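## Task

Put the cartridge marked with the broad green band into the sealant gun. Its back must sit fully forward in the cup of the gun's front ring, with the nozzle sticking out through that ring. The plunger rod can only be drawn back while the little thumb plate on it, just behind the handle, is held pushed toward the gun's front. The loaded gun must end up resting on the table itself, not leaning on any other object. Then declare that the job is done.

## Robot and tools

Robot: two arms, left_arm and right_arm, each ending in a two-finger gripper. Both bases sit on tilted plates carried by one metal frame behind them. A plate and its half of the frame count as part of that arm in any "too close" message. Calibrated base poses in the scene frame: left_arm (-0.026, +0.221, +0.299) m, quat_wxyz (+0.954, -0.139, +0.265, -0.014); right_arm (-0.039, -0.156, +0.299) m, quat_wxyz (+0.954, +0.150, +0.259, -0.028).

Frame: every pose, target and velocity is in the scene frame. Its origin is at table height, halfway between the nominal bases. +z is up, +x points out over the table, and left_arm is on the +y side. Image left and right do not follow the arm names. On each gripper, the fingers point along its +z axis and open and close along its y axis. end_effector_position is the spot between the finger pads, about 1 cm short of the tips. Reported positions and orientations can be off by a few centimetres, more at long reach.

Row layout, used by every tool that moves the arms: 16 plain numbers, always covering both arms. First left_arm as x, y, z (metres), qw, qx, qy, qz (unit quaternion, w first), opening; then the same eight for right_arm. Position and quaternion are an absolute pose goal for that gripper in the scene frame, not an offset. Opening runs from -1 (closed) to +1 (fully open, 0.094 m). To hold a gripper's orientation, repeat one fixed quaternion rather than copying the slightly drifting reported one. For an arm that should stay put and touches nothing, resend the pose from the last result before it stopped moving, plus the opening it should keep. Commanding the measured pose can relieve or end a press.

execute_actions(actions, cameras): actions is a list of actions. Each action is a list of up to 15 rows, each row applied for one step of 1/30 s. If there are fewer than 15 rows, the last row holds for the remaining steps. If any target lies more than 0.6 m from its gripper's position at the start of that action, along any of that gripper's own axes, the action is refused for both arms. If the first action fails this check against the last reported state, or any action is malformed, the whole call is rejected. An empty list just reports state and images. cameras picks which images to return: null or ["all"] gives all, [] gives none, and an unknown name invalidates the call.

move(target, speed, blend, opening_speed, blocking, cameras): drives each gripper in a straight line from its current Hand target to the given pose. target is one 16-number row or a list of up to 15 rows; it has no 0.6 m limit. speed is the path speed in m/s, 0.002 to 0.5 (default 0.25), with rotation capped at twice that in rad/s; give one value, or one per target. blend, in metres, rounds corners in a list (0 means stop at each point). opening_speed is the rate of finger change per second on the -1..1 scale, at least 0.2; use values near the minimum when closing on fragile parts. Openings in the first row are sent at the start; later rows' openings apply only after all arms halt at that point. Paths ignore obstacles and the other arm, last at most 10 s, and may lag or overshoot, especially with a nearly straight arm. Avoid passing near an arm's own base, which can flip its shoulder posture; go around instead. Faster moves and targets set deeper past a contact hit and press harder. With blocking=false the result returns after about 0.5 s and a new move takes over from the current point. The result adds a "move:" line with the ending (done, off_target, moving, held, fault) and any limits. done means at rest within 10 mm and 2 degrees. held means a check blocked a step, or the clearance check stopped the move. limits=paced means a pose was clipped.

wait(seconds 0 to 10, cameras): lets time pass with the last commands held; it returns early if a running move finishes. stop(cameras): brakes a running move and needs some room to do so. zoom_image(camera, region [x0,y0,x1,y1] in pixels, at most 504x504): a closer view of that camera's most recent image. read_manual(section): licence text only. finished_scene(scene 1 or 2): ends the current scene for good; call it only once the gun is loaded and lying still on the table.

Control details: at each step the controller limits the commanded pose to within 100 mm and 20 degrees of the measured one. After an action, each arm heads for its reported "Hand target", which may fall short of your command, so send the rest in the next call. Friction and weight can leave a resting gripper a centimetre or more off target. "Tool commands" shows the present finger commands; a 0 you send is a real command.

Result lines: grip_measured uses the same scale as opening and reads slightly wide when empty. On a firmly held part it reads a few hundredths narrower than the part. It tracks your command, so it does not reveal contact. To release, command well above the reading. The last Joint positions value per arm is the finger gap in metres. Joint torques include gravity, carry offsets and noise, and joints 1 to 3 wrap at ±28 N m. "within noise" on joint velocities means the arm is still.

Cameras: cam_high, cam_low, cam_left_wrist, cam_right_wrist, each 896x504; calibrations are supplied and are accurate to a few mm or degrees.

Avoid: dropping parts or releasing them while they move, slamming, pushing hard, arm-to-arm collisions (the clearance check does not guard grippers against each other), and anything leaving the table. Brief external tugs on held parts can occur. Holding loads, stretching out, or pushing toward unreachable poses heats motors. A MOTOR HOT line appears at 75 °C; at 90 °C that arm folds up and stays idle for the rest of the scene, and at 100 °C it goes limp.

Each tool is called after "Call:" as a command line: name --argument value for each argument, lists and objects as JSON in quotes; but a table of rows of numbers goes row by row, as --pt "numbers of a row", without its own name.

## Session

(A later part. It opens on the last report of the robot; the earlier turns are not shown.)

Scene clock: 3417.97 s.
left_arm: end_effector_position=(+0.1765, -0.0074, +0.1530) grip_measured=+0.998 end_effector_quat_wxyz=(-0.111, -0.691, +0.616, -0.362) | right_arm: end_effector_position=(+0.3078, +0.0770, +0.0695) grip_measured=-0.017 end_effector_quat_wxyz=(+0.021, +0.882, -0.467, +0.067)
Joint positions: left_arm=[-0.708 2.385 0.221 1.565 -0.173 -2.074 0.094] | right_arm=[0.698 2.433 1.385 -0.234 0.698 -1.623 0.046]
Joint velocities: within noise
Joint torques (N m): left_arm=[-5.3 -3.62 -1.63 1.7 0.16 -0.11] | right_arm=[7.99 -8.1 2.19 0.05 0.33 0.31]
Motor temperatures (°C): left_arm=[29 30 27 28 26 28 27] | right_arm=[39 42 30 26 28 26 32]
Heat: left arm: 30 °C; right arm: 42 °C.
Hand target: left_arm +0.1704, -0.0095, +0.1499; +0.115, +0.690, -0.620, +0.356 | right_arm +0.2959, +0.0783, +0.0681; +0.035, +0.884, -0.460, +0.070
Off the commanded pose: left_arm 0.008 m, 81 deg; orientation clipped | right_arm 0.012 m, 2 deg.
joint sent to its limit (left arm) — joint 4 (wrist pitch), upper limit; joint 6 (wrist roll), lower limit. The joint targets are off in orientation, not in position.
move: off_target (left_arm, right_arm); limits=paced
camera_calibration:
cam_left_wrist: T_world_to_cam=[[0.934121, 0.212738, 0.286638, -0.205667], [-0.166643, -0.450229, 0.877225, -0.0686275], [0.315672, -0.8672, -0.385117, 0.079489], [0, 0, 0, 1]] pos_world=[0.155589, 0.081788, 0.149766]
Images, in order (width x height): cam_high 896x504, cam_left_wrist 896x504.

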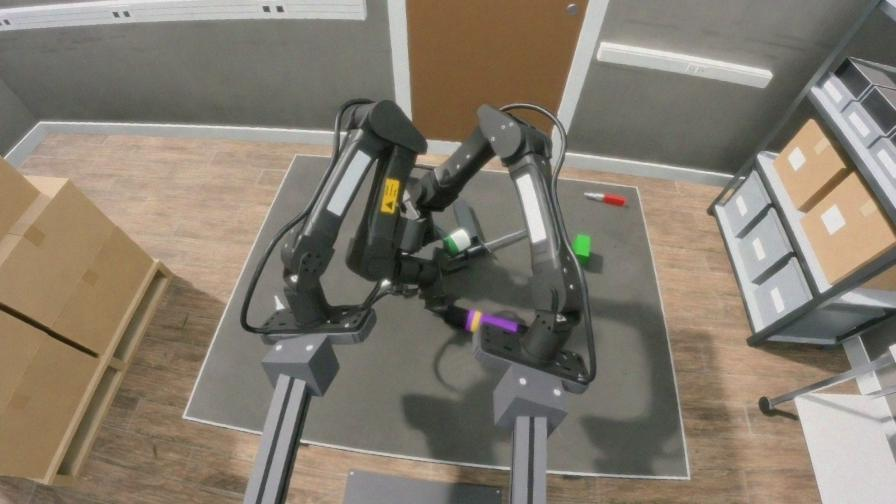

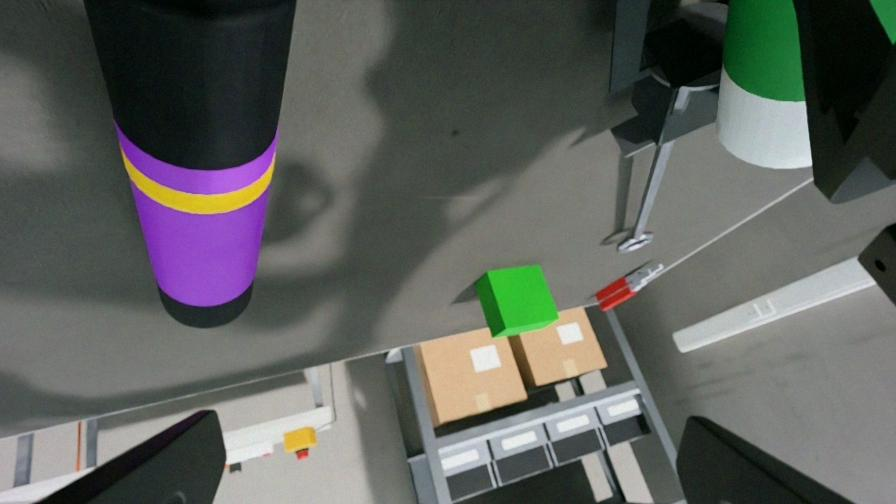

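Call:
move --pt "0.155 0.10 0.15 -0.0612 -0.8753 0.4655 -0.1153 1.0 0.2955 0.0785 0.068 -0.0362 -0.8843 0.4603 -0.0696 -0.2" --pt "0.178 0.2100 0.12 -0.0612 -0.8753 0.4655 -0.1153 1.0 0.2955 0.0785 0.068 -0.0362 -0.8843 0.4603 -0.0696 -0.2" --pt "0.218 0.160 0.09 -0.0828 -0.8655 0.4699 -0.1526 1.0 0.2955 0.0785 0.068 -0.0362 -0.8843 0.4603 -0.0696 -0.2" --speed '[0.12,0.12,0.08]' --cameras '["cam_left_wrist","cam_low"]'

Scene clock: 3498.97 s.
left_arm: end_effector_position=(+0.2225, +0.1652, +0.0927) grip_measured=+0.998 end_effector_quat_wxyz=(+0.077, +0.860, -0.478, +0.160) | right_arm: end_effector_position=(+0.3113, +0.0782, +0.0698) grip_measured=-0.017 end_effector_quat_wxyz=(+0.015, +0.873, -0.482, +0.073)
Joint positions: left_arm=[-0.023 1.859 0.289 0.737 0.014 -2.073 0.094] | right_arm=[0.698 2.433 1.385 -0.217 0.702 -1.597 0.046]
Joint velocities: within noise
Joint torques (N m): left_arm=[-2.69 -3.7 -1.21 1.06 0.18 -0.15] | right_arm=[7.91 -8.24 2.3 -0.11 0.28 0.03]
Motor temperatures (°C): left_arm=[30 30 27 30 26 28 27] | right_arm=[39 41 30 26 28 26 32]
Heat: left arm: 30 °C; right arm: 41 °C.
Hand target: left_arm +0.2179, +0.1605, +0.0901; +0.087, +0.860, -0.478, +0.156 | right_arm +0.2960, +0.0782, +0.0681; +0.035, +0.884, -0.460, +0.070
Off the commanded pose: left_arm 0.007 m, 2 deg | right_arm 0.016 m, 4 deg.
joint sent to its limit (left arm) — joint 6 (wrist roll), lower limit. The joint targets still meet the commanded pose.
move: off_target (right_arm); limits=paced
camera_calibration:
cam_left_wrist: T_world_to_cam=[[0.847986, 0.529864, 0.0128098, -0.275868], [0.366382, -0.603473, 0.708227, -0.00797442], [0.382994, -0.595873, -0.705869, 0.161323], [0, 0, 0, 1]] pos_world=[0.175068, 0.237488, 0.123054]
Images, in order (width x height): cam_low 896x504, cam_left_wrist 896x504.

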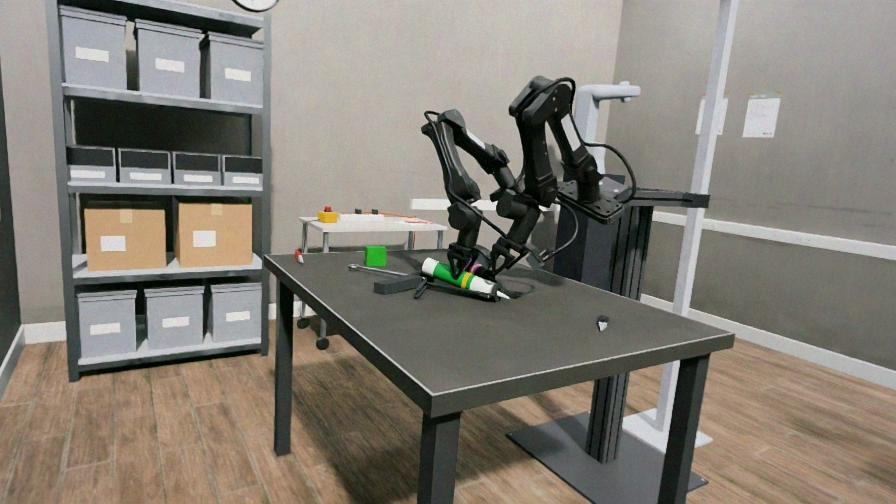

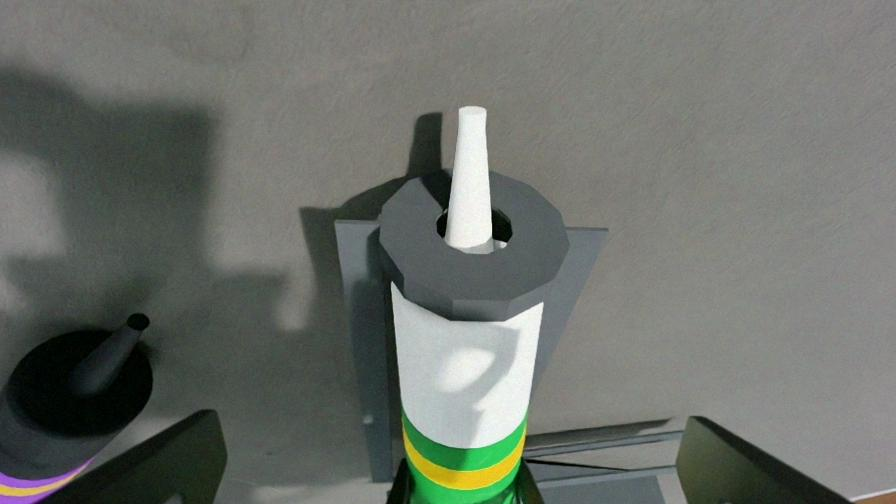

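Call:
zoom_image --camera "cam_low" --region '[400, 180, 600, 320]'

Call:
execute_actions --actions '[]' --cameras '["cam_high","cam_right_wrist"]'

Call:
zoom_image --camera "cam_high" --region '[340, 160, 500, 320]'

Scaled by 2.520.

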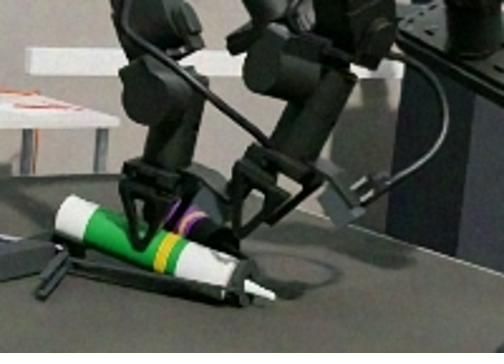

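Scene clock: 3504.47 s.
left_arm: end_effector_position=(+0.2228, +0.1652, +0.0927) grip_measured=+0.998 end_effector_quat_wxyz=(+0.077, +0.860, -0.478, +0.161) | right_arm: end_effector_position=(+0.3113, +0.0782, +0.0698) grip_measured=-0.017 end_effector_quat_wxyz=(+0.015, +0.873, -0.482, +0.073)
Joint positions: left_arm=[-0.023 1.859 0.289 0.738 0.014 -2.073 0.094] | right_arm=[0.698 2.433 1.385 -0.217 0.702 -1.597 0.046]
Joint velocities: within noise
Joint torques (N m): left_arm=[-2.78 -3.88 -1.03 1.06 0.17 -0.14] | right_arm=[7.97 -8.2 2.28 -0.09 0.28 0.01]
Motor temperatures (°C): left_arm=[30 30 26 30 26 28 27] | right_arm=[39 41 30 26 28 26 32]
Heat: left arm: 30 °C; right arm: 41 °C.
Hand target: left_arm +0.2179, +0.1605, +0.0901; +0.086, +0.860, -0.478, +0.156 | right_arm +0.2960, +0.0782, +0.0681; +0.035, +0.884, -0.460, +0.070
Tool commands: left_gripper/opening=+1.0 right_gripper/opening=-0.2
Off the commanded pose: left_arm 0.008 m, 2 deg | right_arm 0.016 m, 4 deg.
camera_calibration:
cam_right_wrist: T_world_to_cam=[[0.847611, 0.528486, 0.0475127, -0.308567], [0.418732, -0.721196, 0.55185, -0.0744903], [0.325911, -0.44786, -0.832589, 0.0788483], [0, 0, 0, 1]] pos_world=[0.267039, 0.144664, 0.121417]
Images, in order (width x height): cam_high 896x504, cam_right_wrist 896x504.

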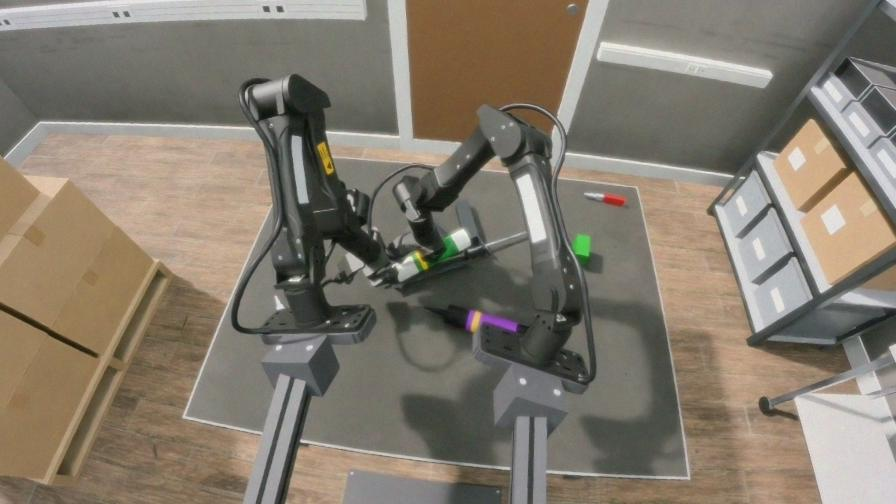

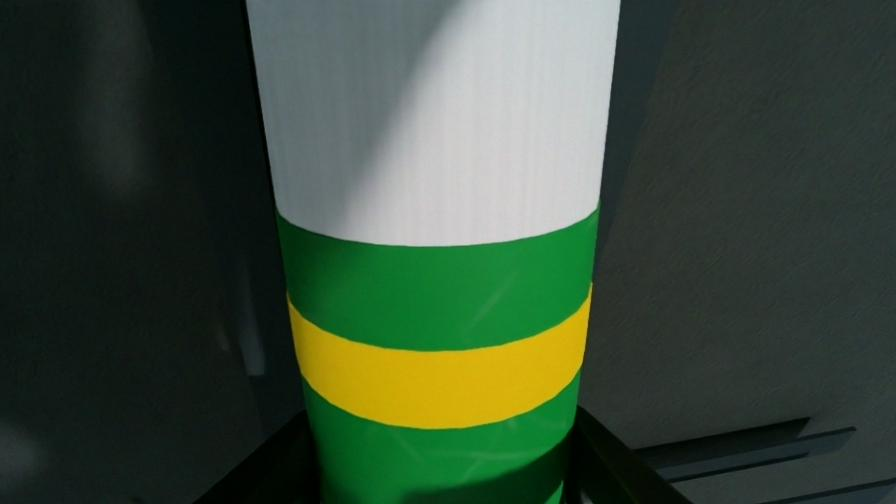

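Scaled by 3.150.

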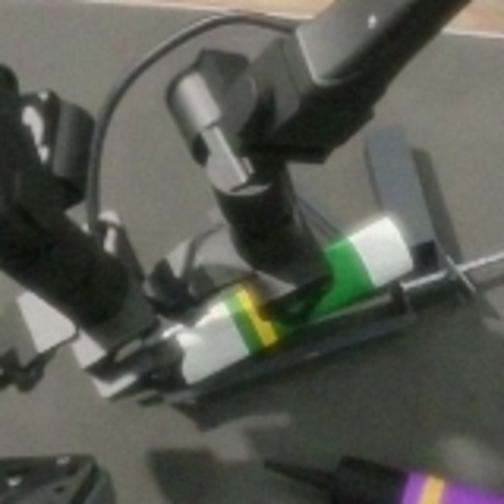

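Call:
move --target '[0.2225,0.167,0.042,-0.0881,-0.8485,0.4998,-0.1496,1.0,0.2955,0.0785,0.068,-0.0362,-0.8843,0.4603,-0.0696,-0.2]' --speed 0.05 --cameras '["cam_left_wrist","cam_low"]'

Call:
zoom_image --camera "cam_low" --region '[400, 180, 600, 320]'

Scene clock: 3528.77 s.
left_arm: end_effector_position=(+0.2273, +0.1679, +0.0465) grip_measured=+0.998 end_effector_quat_wxyz=(+0.083, +0.851, -0.496, +0.154) | right_arm: end_effector_position=(+0.3112, +0.0781, +0.0698) grip_measured=-0.017 end_effector_quat_wxyz=(+0.016, +0.873, -0.482, +0.073)
Joint positions: left_arm=[0.049 2.104 0.424 0.822 0.069 -1.981 0.094] | right_arm=[0.698 2.433 1.385 -0.218 0.702 -1.598 0.046]
Joint velocities: within noise
Joint torques (N m): left_arm=[-1.77 -4.38 -1.89 0.99 0.18 0.08] | right_arm=[8.01 -8.13 2.32 -0.09 0.29 0.04]
Motor temperatures (°C): left_arm=[30 30 26 29 26 28 27] | right_arm=[39 41 30 26 28 26 32]
Heat: left arm: 30 °C; right arm: 41 °C.
Hand target: left_arm +0.2223, +0.1670, +0.0422; +0.088, +0.849, -0.500, +0.149 | right_arm +0.2960, +0.0782, +0.0681; +0.035, +0.884, -0.460, +0.070
Off the commanded pose: left_arm 0.007 m, 1 deg | right_arm 0.016 m, 4 deg.
move: off_target (right_arm)
camera_calibration:
cam_left_wrist: T_world_to_cam=[[0.869975, 0.493082, 0.00372576, -0.279254], [0.347511, -0.61846, 0.7048, 0.0315467], [0.349829, -0.611864, -0.709396, 0.138954], [0, 0, 0, 1]] pos_world=[0.183371, 0.242226, 0.0773795]
Images, in order (width x height): cam_low 896x504, cam_left_wrist 896x504.

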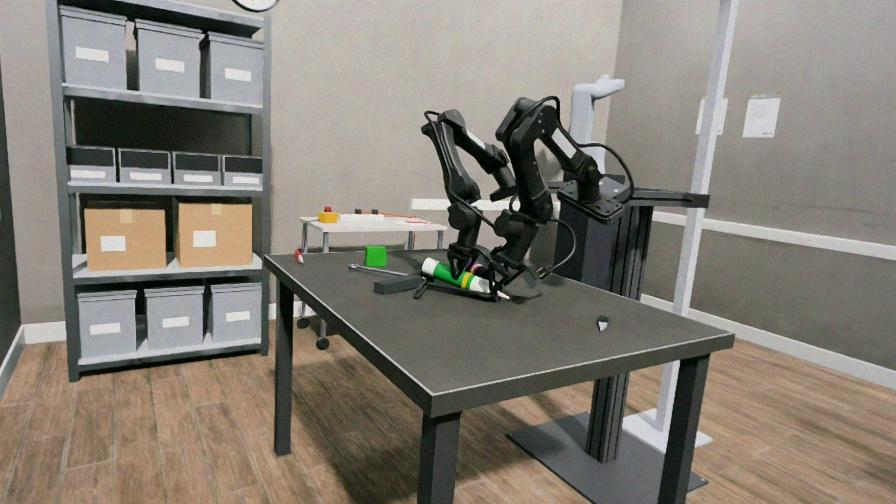

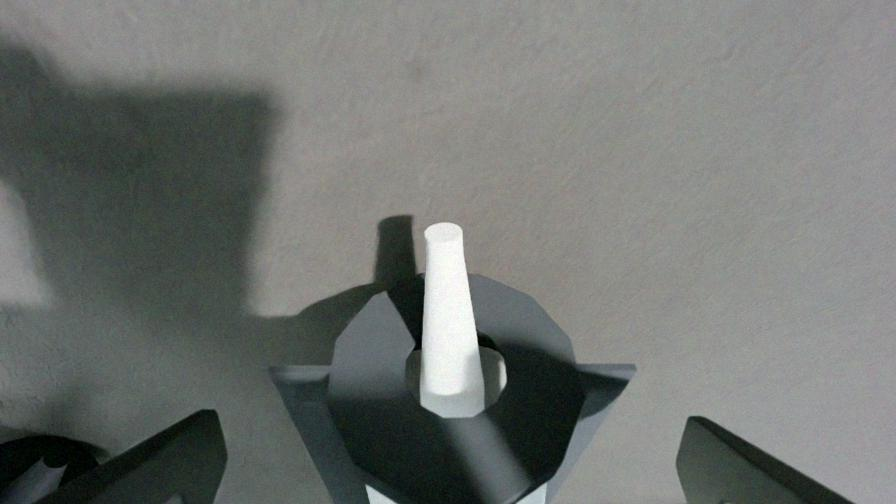

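Scaled by 2.520.

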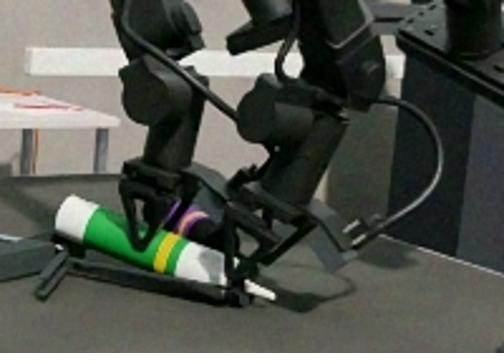

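Call:
move --target '[0.2225,0.1675,0.013,-0.0881,-0.8485,0.4998,-0.1496,1.0,0.2955,0.0785,0.068,-0.0362,-0.8843,0.4603,-0.0696,-0.2]' --speed 0.04 --cameras '["cam_left_wrist"]'

Call:
move --target '[0.2225,0.1675,0.013,-0.0881,-0.8485,0.4998,-0.1496,0.5,0.2955,0.0785,0.068,-0.0362,-0.8843,0.4603,-0.0696,-0.2]' --opening_speed 0.3 --cameras '["cam_left_wrist","cam_high"]'

Call:
zoom_image --camera "cam_high" --region '[380, 190, 540, 310]'

Scene clock: 3541.13 s.
left_arm: end_effector_position=(+0.2280, +0.1685, +0.0178) grip_measured=+0.998 end_effector_quat_wxyz=(+0.084, +0.850, -0.496, +0.154) | right_arm: end_effector_position=(+0.3112, +0.0781, +0.0698) grip_measured=-0.017 end_effector_quat_wxyz=(+0.016, +0.873, -0.482, +0.073)
Joint positions: left_arm=[0.08 2.247 0.505 0.881 0.089 -1.957 0.094] | right_arm=[0.698 2.433 1.385 -0.218 0.702 -1.598 0.046]
Joint velocities: within noise
Joint torques (N m): left_arm=[-1.74 -4.57 -2.03 0.94 0.19 0.09] | right_arm=[7.99 -8.18 2.29 -0.11 0.29 0.03]
Motor temperatures (°C): left_arm=[29 30 26 29 26 28 27] | right_arm=[39 41 30 26 28 26 32]
Heat: left arm: 30 °C; right arm: 41 °C.
Hand target: left_arm +0.2225, +0.1675, +0.0132; +0.088, +0.849, -0.500, +0.150 | right_arm +0.2960, +0.0782, +0.0681; +0.035, +0.884, -0.460, +0.070
Off the commanded pose: left_arm 0.007 m, 1 deg | right_arm 0.016 m, 4 deg.
move: off_target (right_arm)
camera_calibration:
cam_left_wrist: T_world_to_cam=[[0.870415, 0.492306, 0.00363199, -0.279941], [0.347111, -0.618902, 0.704609, 0.0521213], [0.349131, -0.612042, -0.709586, 0.118872], [0, 0, 0, 1]] pos_world=[0.184071, 0.242829, 0.0486412]
Images, in order (width x height): cam_left_wrist 896x504.

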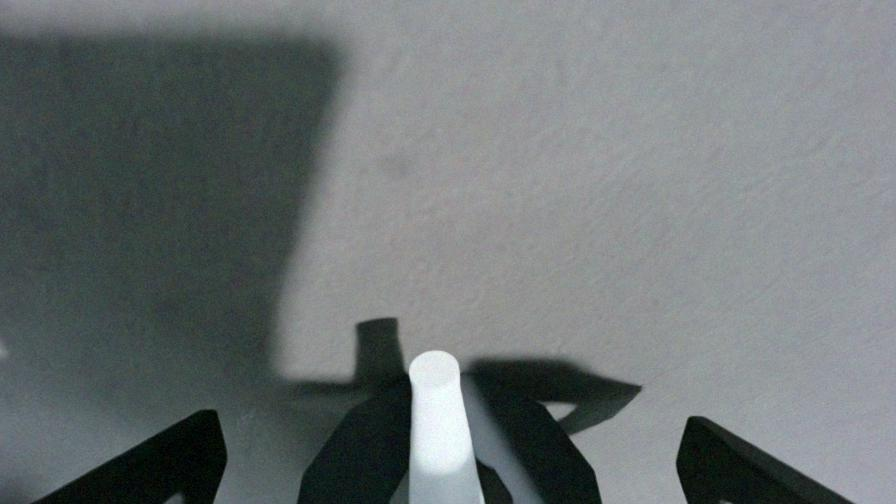

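Scene clock: 3543.00 s.
left_arm: end_effector_position=(+0.2282, +0.1684, +0.0179) grip_measured=+0.640 end_effector_quat_wxyz=(+0.084, +0.850, -0.497, +0.154) | right_arm: end_effector_position=(+0.3112, +0.0781, +0.0698) grip_measured=-0.017 end_effector_quat_wxyz=(+0.016, +0.873, -0.481, +0.073)
Joint positions: left_arm=[0.08 2.247 0.505 0.882 0.089 -1.955 0.077] | right_arm=[0.698 2.433 1.385 -0.218 0.702 -1.599 0.046]
Joint velocities: within noise
Joint torques (N m): left_arm=[-1.65 -4.66 -2.13 0.95 0.19 0.1] | right_arm=[7.91 -8.17 2.35 -0.08 0.31 0.03]
Motor temperatures (°C): left_arm=[29 30 26 29 26 28 27] | right_arm=[39 41 30 26 28 26 32]
Heat: left arm: 30 °C; right arm: 41 °C.
Hand target: left_arm +0.2224, +0.1676, +0.0133; +0.088, +0.849, -0.500, +0.149 | right_arm +0.2961, +0.0782, +0.0681; +0.035, +0.884, -0.460, +0.070
Off the commanded pose: left_arm 0.008 m, 1 deg | right_arm 0.016 m, 4 deg.
move: off_target (right_arm)
camera_calibration:
cam_left_wrist: T_world_to_cam=[[0.870904, 0.491433, 0.00444362, -0.280044], [0.345651, -0.61893, 0.705302, 0.052267], [0.349359, -0.612715, -0.708893, 0.118839], [0, 0, 0, 1]] pos_world=[0.184308, 0.242787, 0.0486244]
Images, in order (width x height): cam_high 896x504, cam_left_wrist 896x504.

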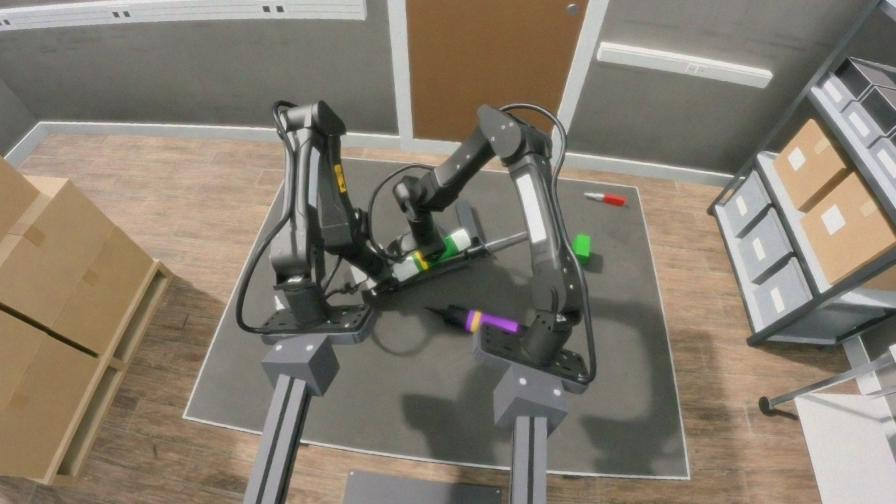

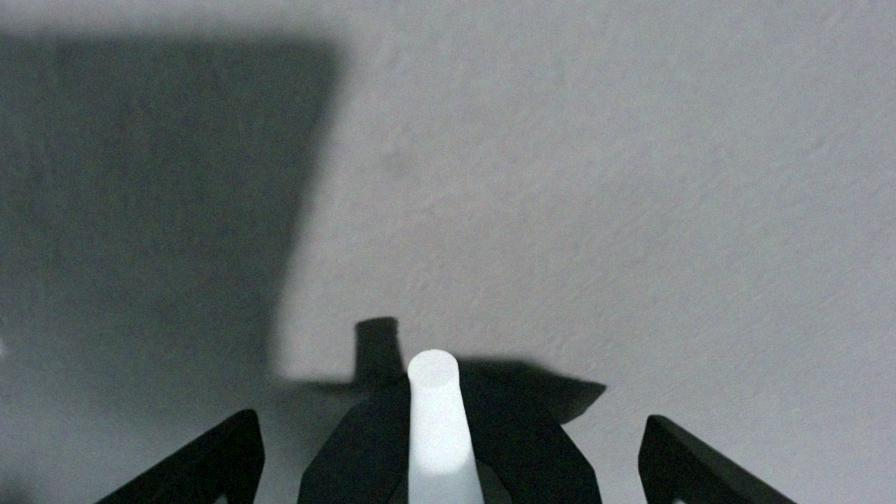

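Scaled by 3.150.

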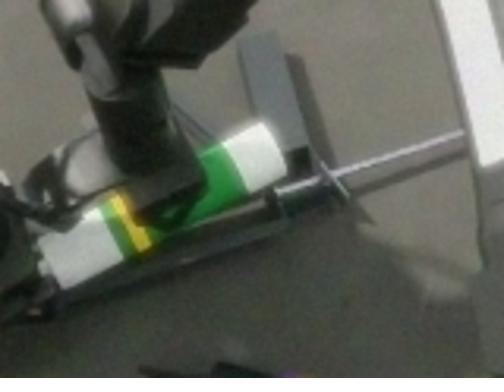

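Call:
move --target '[0.221,0.167,0.013,-0.0815,-0.8695,0.4624,-0.1533,0.5,0.2955,0.0785,0.068,-0.0362,-0.8843,0.4603,-0.0696,-0.2]' --speed 0.04 --cameras '["cam_left_wrist","cam_high"]'

Call:
zoom_image --camera "cam_high" --region '[380, 190, 540, 310]'

Scene clock: 3554.00 s.
left_arm: end_effector_position=(+0.2249, +0.1663, +0.0176) grip_measured=+0.640 end_effector_quat_wxyz=(+0.084, +0.855, -0.486, +0.161) | right_arm: end_effector_position=(+0.3101, +0.0775, +0.0697) grip_measured=-0.017 end_effector_quat_wxyz=(+0.018, +0.876, -0.476, +0.072)
Joint positions: left_arm=[0.078 2.272 0.49 0.936 0.095 -1.98 0.077] | right_arm=[0.698 2.433 1.385 -0.224 0.702 -1.607 0.046]
Joint velocities: within noise
Joint torques (N m): left_arm=[-2.39 -4.27 -2.65 1.2 -0.01 -0.65] | right_arm=[7.91 -8.17 2.35 0 0.28 0.13]
Motor temperatures (°C): left_arm=[29 30 26 30 26 28 28] | right_arm=[39 41 30 26 28 26 32]
Heat: left arm: 30 °C; right arm: 41 °C.
Hand target: left_arm +0.2208, +0.1671, +0.0132; +0.082, +0.869, -0.463, +0.153 | right_arm +0.2960, +0.0782, +0.0681; +0.035, +0.884, -0.460, +0.070
Off the commanded pose: left_arm 0.006 m, 3 deg | right_arm 0.015 m, 3 deg.
move: off_target (left_arm, right_arm)
camera_calibration:
cam_left_wrist: T_world_to_cam=[[0.85898, 0.511972, 0.0061454, -0.276927], [0.354961, -0.604113, 0.713477, 0.0475485], [0.368993, -0.610682, -0.700651, 0.113571], [0, 0, 0, 1]] pos_world=[0.17909, 0.239859, 0.0473509]
Images, in order (width x height): cam_high 896x504, cam_left_wrist 896x504.

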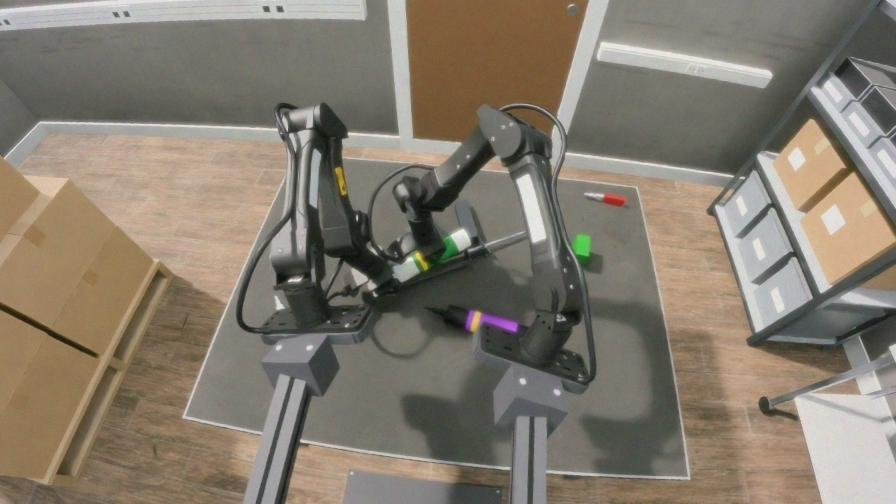

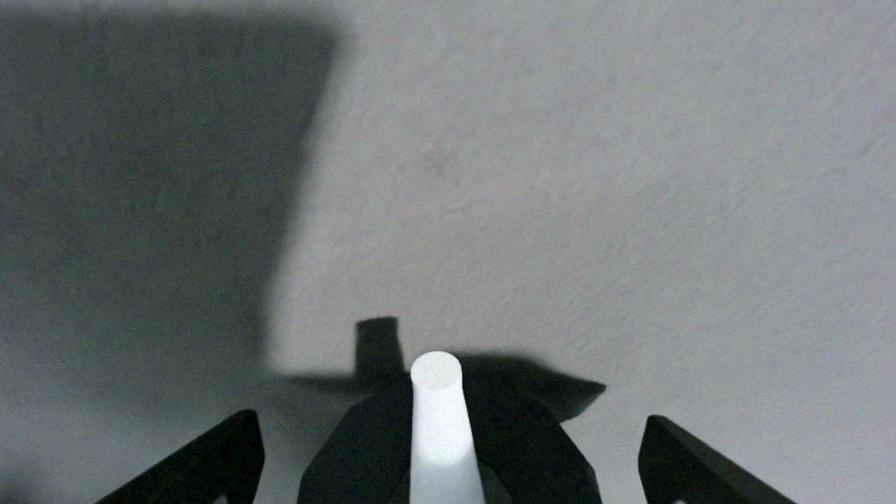

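Scaled by 3.150.

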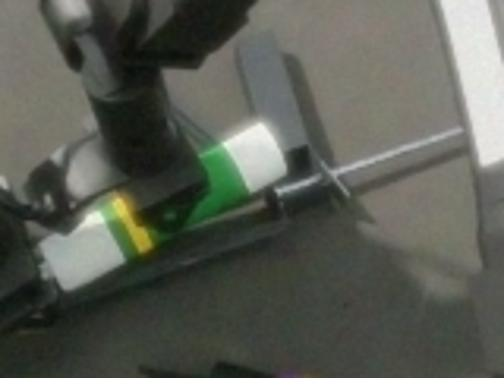

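Call:
move --target '[0.221,0.167,0.013,-0.0815,-0.8695,0.4624,-0.1533,0.5,0.305,0.078,0.090,-0.0362,-0.8843,0.4603,-0.0696,-0.2]' --speed 0.04 --cameras '["cam_left_wrist"]'

Scene clock: 3564.53 s.
left_arm: end_effector_position=(+0.2249, +0.1660, +0.0177) grip_measured=+0.640 end_effector_quat_wxyz=(+0.084, +0.855, -0.485, +0.161) | right_arm: end_effector_position=(+0.3057, +0.0743, +0.0715) grip_measured=-0.017 end_effector_quat_wxyz=(+0.031, +0.874, -0.479, +0.068)
Joint positions: left_arm=[0.077 2.272 0.49 0.936 0.095 -1.983 0.077] | right_arm=[0.702 2.433 1.394 -0.27 0.71 -1.575 0.046]
Joint velocities: within noise
Joint torques (N m): left_arm=[-2.26 -4.29 -2.77 1.15 0 -0.62] | right_arm=[8.91 -12.14 2.88 -0.47 0.25 -0.01]
Motor temperatures (°C): left_arm=[29 30 26 30 26 29 28] | right_arm=[39 41 30 26 28 26 32]
Heat: left arm: 30 °C; right arm: 41 °C.
Hand target: left_arm +0.2210, +0.1671, +0.0132; +0.082, +0.869, -0.463, +0.153 | right_arm +0.3053, +0.0779, +0.0892; +0.035, +0.884, -0.460, +0.070
Off the commanded pose: left_arm 0.006 m, 3 deg | right_arm 0.019 m, 3 deg.
move: off_target (left_arm, right_arm)
camera_calibration:
cam_left_wrist: T_world_to_cam=[[0.858026, 0.51358, 0.00516181, -0.276774], [0.35652, -0.602803, 0.713809, 0.0467525], [0.36971, -0.610626, -0.700322, 0.113339], [0, 0, 0, 1]] pos_world=[0.178908, 0.239536, 0.0474303]
Images, in order (width x height): cam_left_wrist 896x504.

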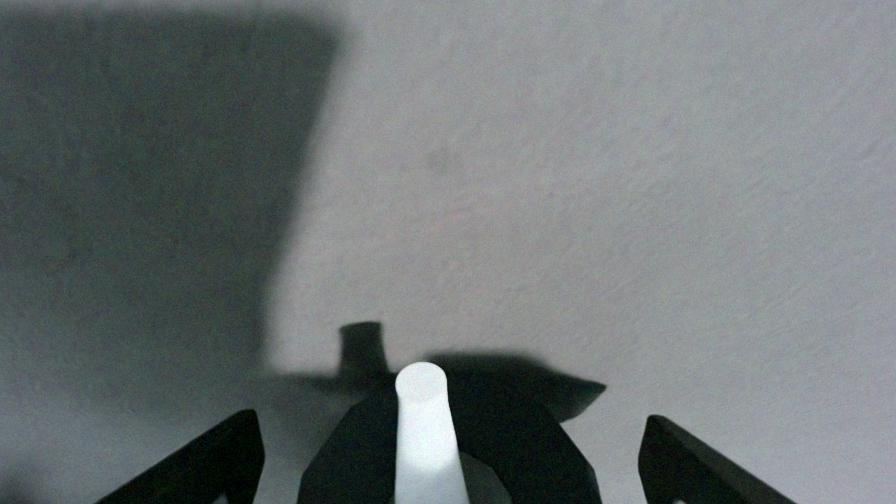

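Call:
move --target '[0.221,0.167,0.013,-0.0815,-0.8695,0.4624,-0.1533,0.5,0.308,0.081,0.108,-0.0362,-0.8843,0.4603,-0.0696,-0.2]' --speed 0.04 --cameras '["cam_left_wrist","cam_high"]'

Call:
zoom_image --camera "cam_high" --region '[380, 190, 540, 310]'

Scene clock: 3569.47 s.
left_arm: end_effector_position=(+0.2248, +0.1656, +0.0177) grip_measured=+0.640 end_effector_quat_wxyz=(+0.085, +0.856, -0.483, +0.161) | right_arm: end_effector_position=(+0.3030, +0.0729, +0.0792) grip_measured=-0.017 end_effector_quat_wxyz=(+0.040, +0.871, -0.486, +0.064)
Joint positions: left_arm=[0.076 2.273 0.49 0.938 0.095 -1.988 0.077] | right_arm=[0.713 2.42 1.404 -0.331 0.714 -1.529 0.046]
Joint velocities: left_arm=[within noise] | right_arm=[-0.007 -0.002 0.007 -0.154 -0.007 0.022 0]
Joint torques (N m): left_arm=[-2.25 -4.37 -2.59 1.16 0.01 -0.57] | right_arm=[10.1 -13.59 3.45 -0.59 0.27 -0.13]
Motor temperatures (°C): left_arm=[29 30 26 30 26 29 28] | right_arm=[39 43 30 26 28 26 32]
Heat: left arm: 30 °C; right arm: 43 °C.
Hand target: left_arm +0.2209, +0.1671, +0.0132; +0.082, +0.869, -0.463, +0.153 | right_arm +0.3079, +0.0809, +0.1062; +0.035, +0.884, -0.460, +0.070
Off the commanded pose: left_arm 0.006 m, 3 deg | right_arm 0.030 m, 3 deg.
move: off_target (left_arm, right_arm)
camera_calibration:
cam_left_wrist: T_world_to_cam=[[0.856082, 0.516827, 0.00367921, -0.276598], [0.359385, -0.600377, 0.714416, 0.0454556], [0.371438, -0.610276, -0.699712, 0.112615], [0, 0, 0, 1]] pos_world=[0.178625, 0.23897, 0.0473417]
Images, in order (width x height): cam_high 896x504, cam_left_wrist 896x504.

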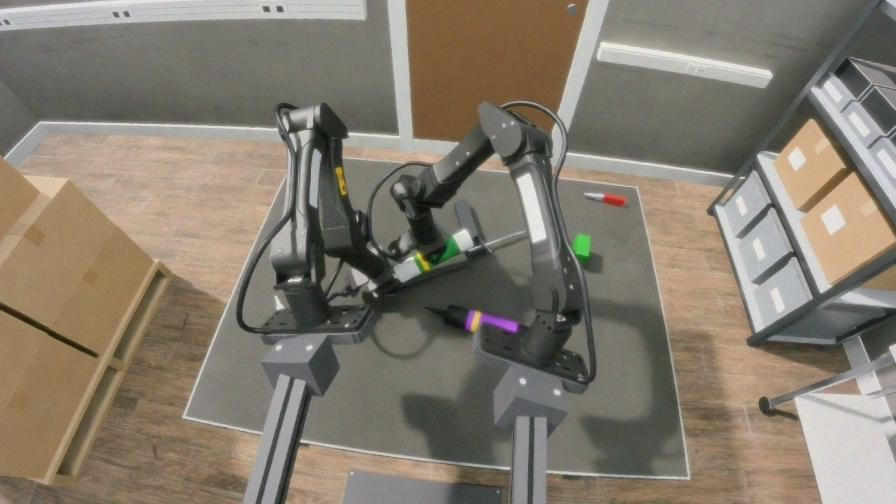

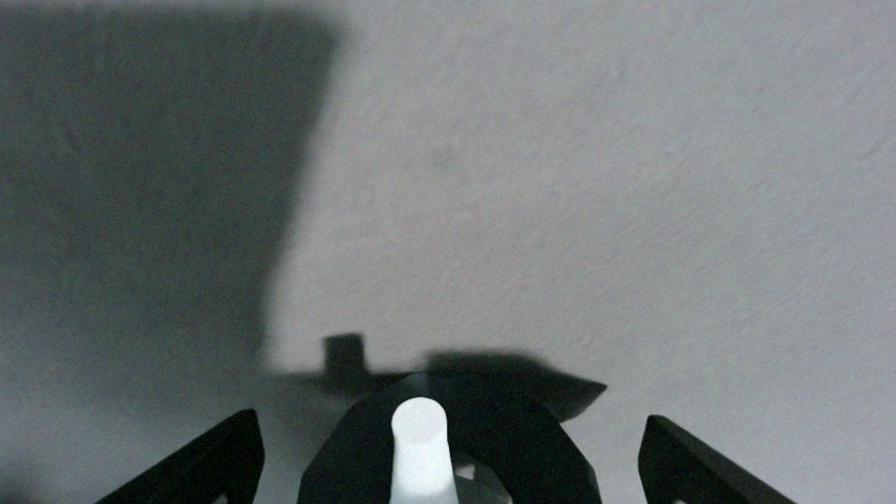

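Scaled by 3.150.

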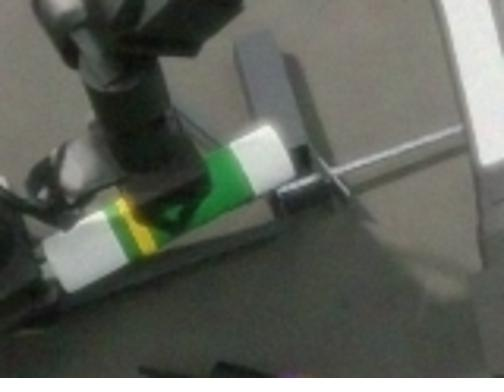

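Call:
move --target '[0.221,0.167,0.013,-0.0815,-0.8695,0.4624,-0.1533,0.5,0.294,0.090,0.090,-0.0442,-0.8583,0.5056,-0.0751,-0.2]' --speed 0.04 --cameras '["cam_left_wrist","cam_high","cam_low"]'

Call:
zoom_image --camera "cam_high" --region '[380, 190, 540, 310]'

Call:
zoom_image --camera "cam_low" --region '[400, 240, 520, 310]'

Scene clock: 3596.73 s.
left_arm: end_effector_position=(+0.2254, +0.1658, +0.0177) grip_measured=+0.640 end_effector_quat_wxyz=(+0.084, +0.858, -0.481, +0.161) | right_arm: end_effector_position=(+0.2960, +0.0747, +0.0786) grip_measured=-0.018 end_effector_quat_wxyz=(+0.050, +0.849, -0.522, +0.067)
Joint positions: left_arm=[0.076 2.273 0.49 0.94 0.094 -1.993 0.077] | right_arm=[0.727 2.44 1.422 -0.37 0.729 -1.408 0.046]
Joint velocities: within noise
Joint torques (N m): left_arm=[-2.21 -4.27 -2.74 1.16 0 -0.47] | right_arm=[10.26 -9.09 4.53 -0.16 0.29 0.05]
Motor temperatures (°C): left_arm=[29 30 26 30 26 29 29] | right_arm=[41 41 31 27 28 26 32]
Heat: left arm: 30 °C; right arm: 41 °C.
Hand target: left_arm +0.2209, +0.1671, +0.0132; +0.082, +0.869, -0.463, +0.153 | right_arm +0.2938, +0.0898, +0.0899; +0.043, +0.858, -0.506, +0.075
Off the commanded pose: left_arm 0.007 m, 3 deg | right_arm 0.019 m, 2 deg.
move: off_target (left_arm, right_arm)
camera_calibration:
cam_left_wrist: T_world_to_cam=[[0.852936, 0.522, 0.00408832, -0.277356], [0.362783, -0.598374, 0.714378, 0.0443165], [0.375352, -0.607836, -0.699748, 0.111315], [0, 0, 0, 1]] pos_world=[0.178707, 0.238959, 0.0473676]
Images, in order (width x height): cam_high 896x504, cam_low 896x504, cam_left_wrist 896x504.

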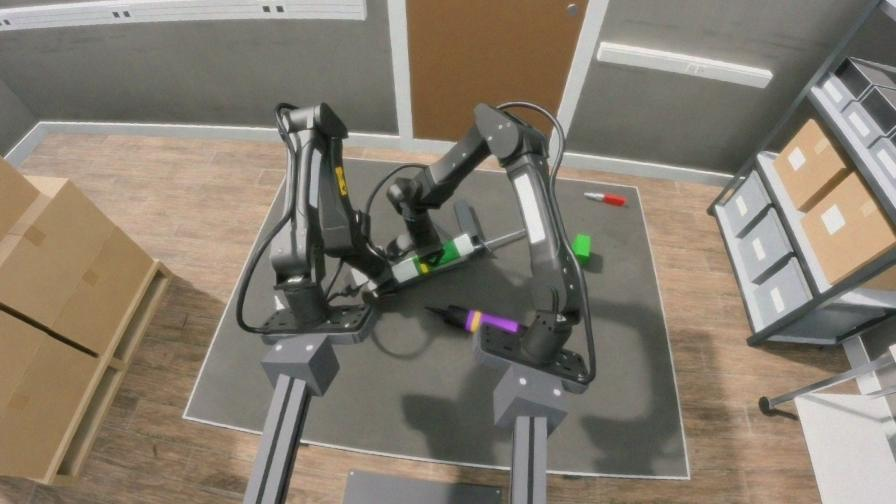

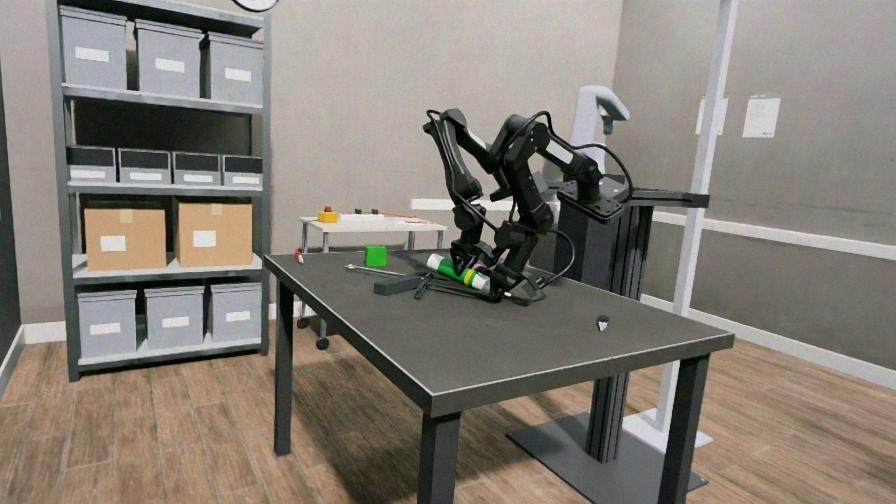

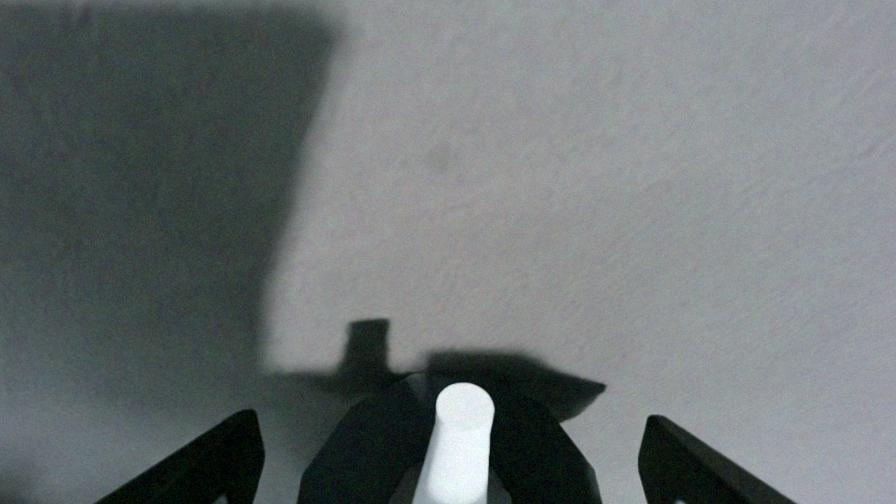

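Scaled by 3.150.

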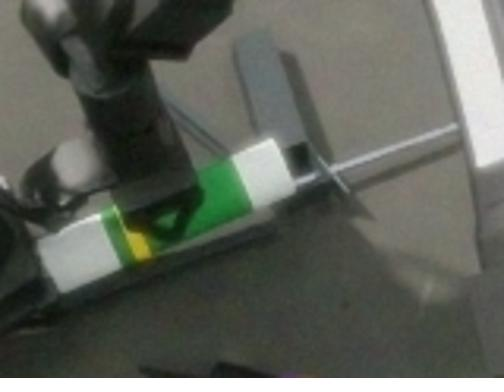

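Scaled by 4.200.

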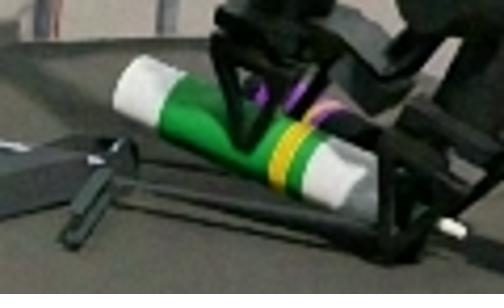

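Call:
move --target '[0.221,0.167,0.013,-0.0815,-0.8695,0.4624,-0.1533,0.5,0.287,0.106,0.088,-0.0474,-0.8721,0.4815,-0.0748,-0.2]' --speed 0.04 --cameras '["cam_left_wrist","cam_high","cam_low"]'

Call:
zoom_image --camera "cam_high" --region '[380, 190, 540, 310]'

Call:
zoom_image --camera "cam_low" --region '[400, 240, 520, 310]'

Scene clock: 3622.57 s.
left_arm: end_effector_position=(+0.2254, +0.1661, +0.0177) grip_measured=+0.640 end_effector_quat_wxyz=(+0.084, +0.858, -0.480, +0.161) | right_arm: end_effector_position=(+0.2971, +0.0759, +0.0745) grip_measured=-0.018 end_effector_quat_wxyz=(+0.052, +0.848, -0.523, +0.068)
Joint positions: left_arm=[0.076 2.273 0.49 0.94 0.092 -1.995 0.077] | right_arm=[0.724 2.458 1.442 -0.375 0.732 -1.407 0.046]
Joint velocities: within noise
Joint torques (N m): left_arm=[-2.24 -4.42 -2.71 1.16 0.02 -0.49] | right_arm=[7.51 -9.78 2.44 0.09 0.18 0.01]
Motor temperatures (°C): left_arm=[29 30 26 29 26 29 29] | right_arm=[41 41 31 27 28 26 32]
Heat: left arm: 30 °C; right arm: 41 °C.
Hand target: left_arm +0.2209, +0.1671, +0.0133; +0.082, +0.869, -0.463, +0.153 | right_arm +0.2957, +0.0788, +0.0777; +0.052, +0.852, -0.517, +0.072
Off the commanded pose: left_arm 0.007 m, 3 deg | right_arm 0.034 m, 6 deg.
move: held (right_arm; a check stopped the path), off_target (left_arm; braked when a check withheld steps of right_arm); limits=held
pose unreachable (right arm): on one or more control steps of this call, first in action 0 (counted from 0), this arm could not follow its commanded pose, so it was not sent that pose on those steps. It may still have moved: this result reports where it is.
cause: moving toward the commanded pose would bring a part of the arm too close to another arm (this arm's wrist camera and the left arm's wrist (the part past joint 5), where that arm would come to rest).
camera_calibration:
cam_left_wrist: T_world_to_cam=[[0.852051, 0.52344, 0.00431699, -0.27757], [0.363982, -0.598373, 0.713769, 0.0441901], [0.376199, -0.606597, -0.700367, 0.110992], [0, 0, 0, 1]] pos_world=[0.178664, 0.239061, 0.0473919]
Images, in order (width x height): cam_high 896x504, cam_low 896x504, cam_left_wrist 896x504.

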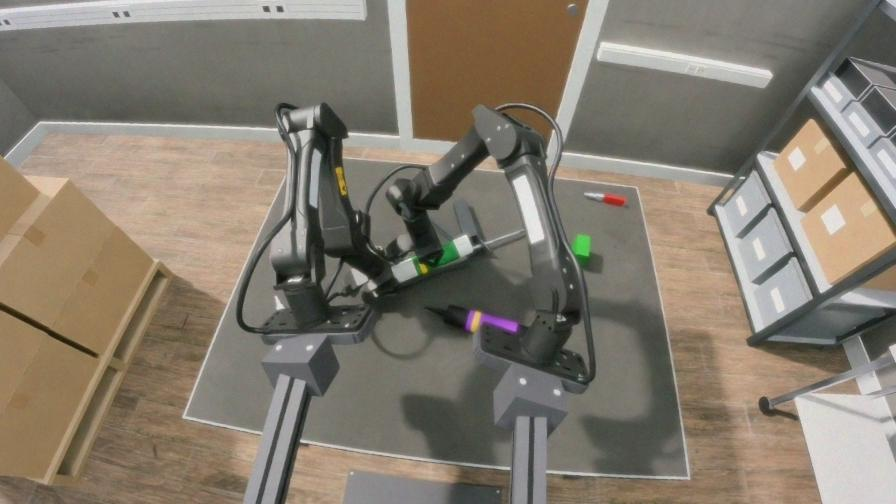

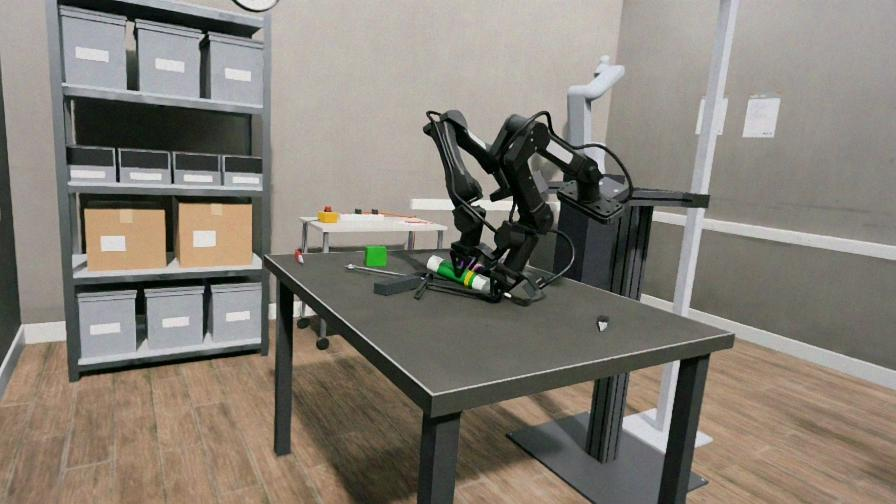

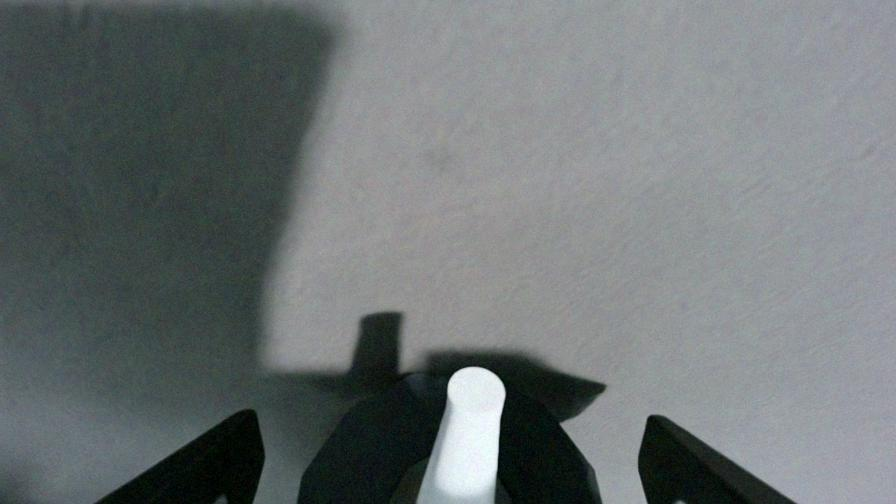

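Scaled by 3.150.

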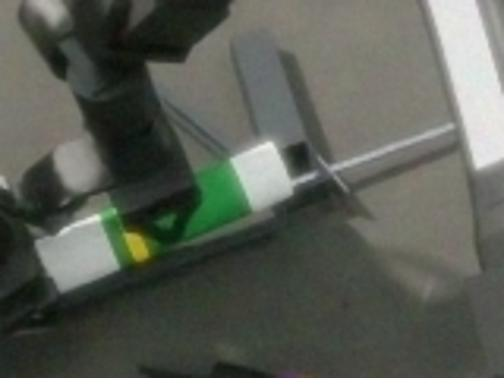

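Scaled by 4.200.

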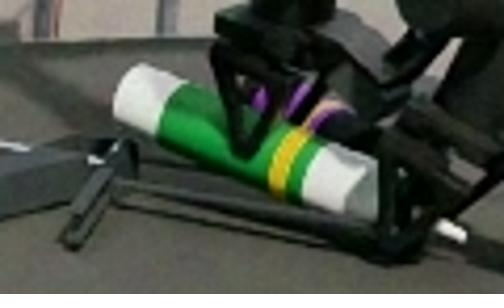

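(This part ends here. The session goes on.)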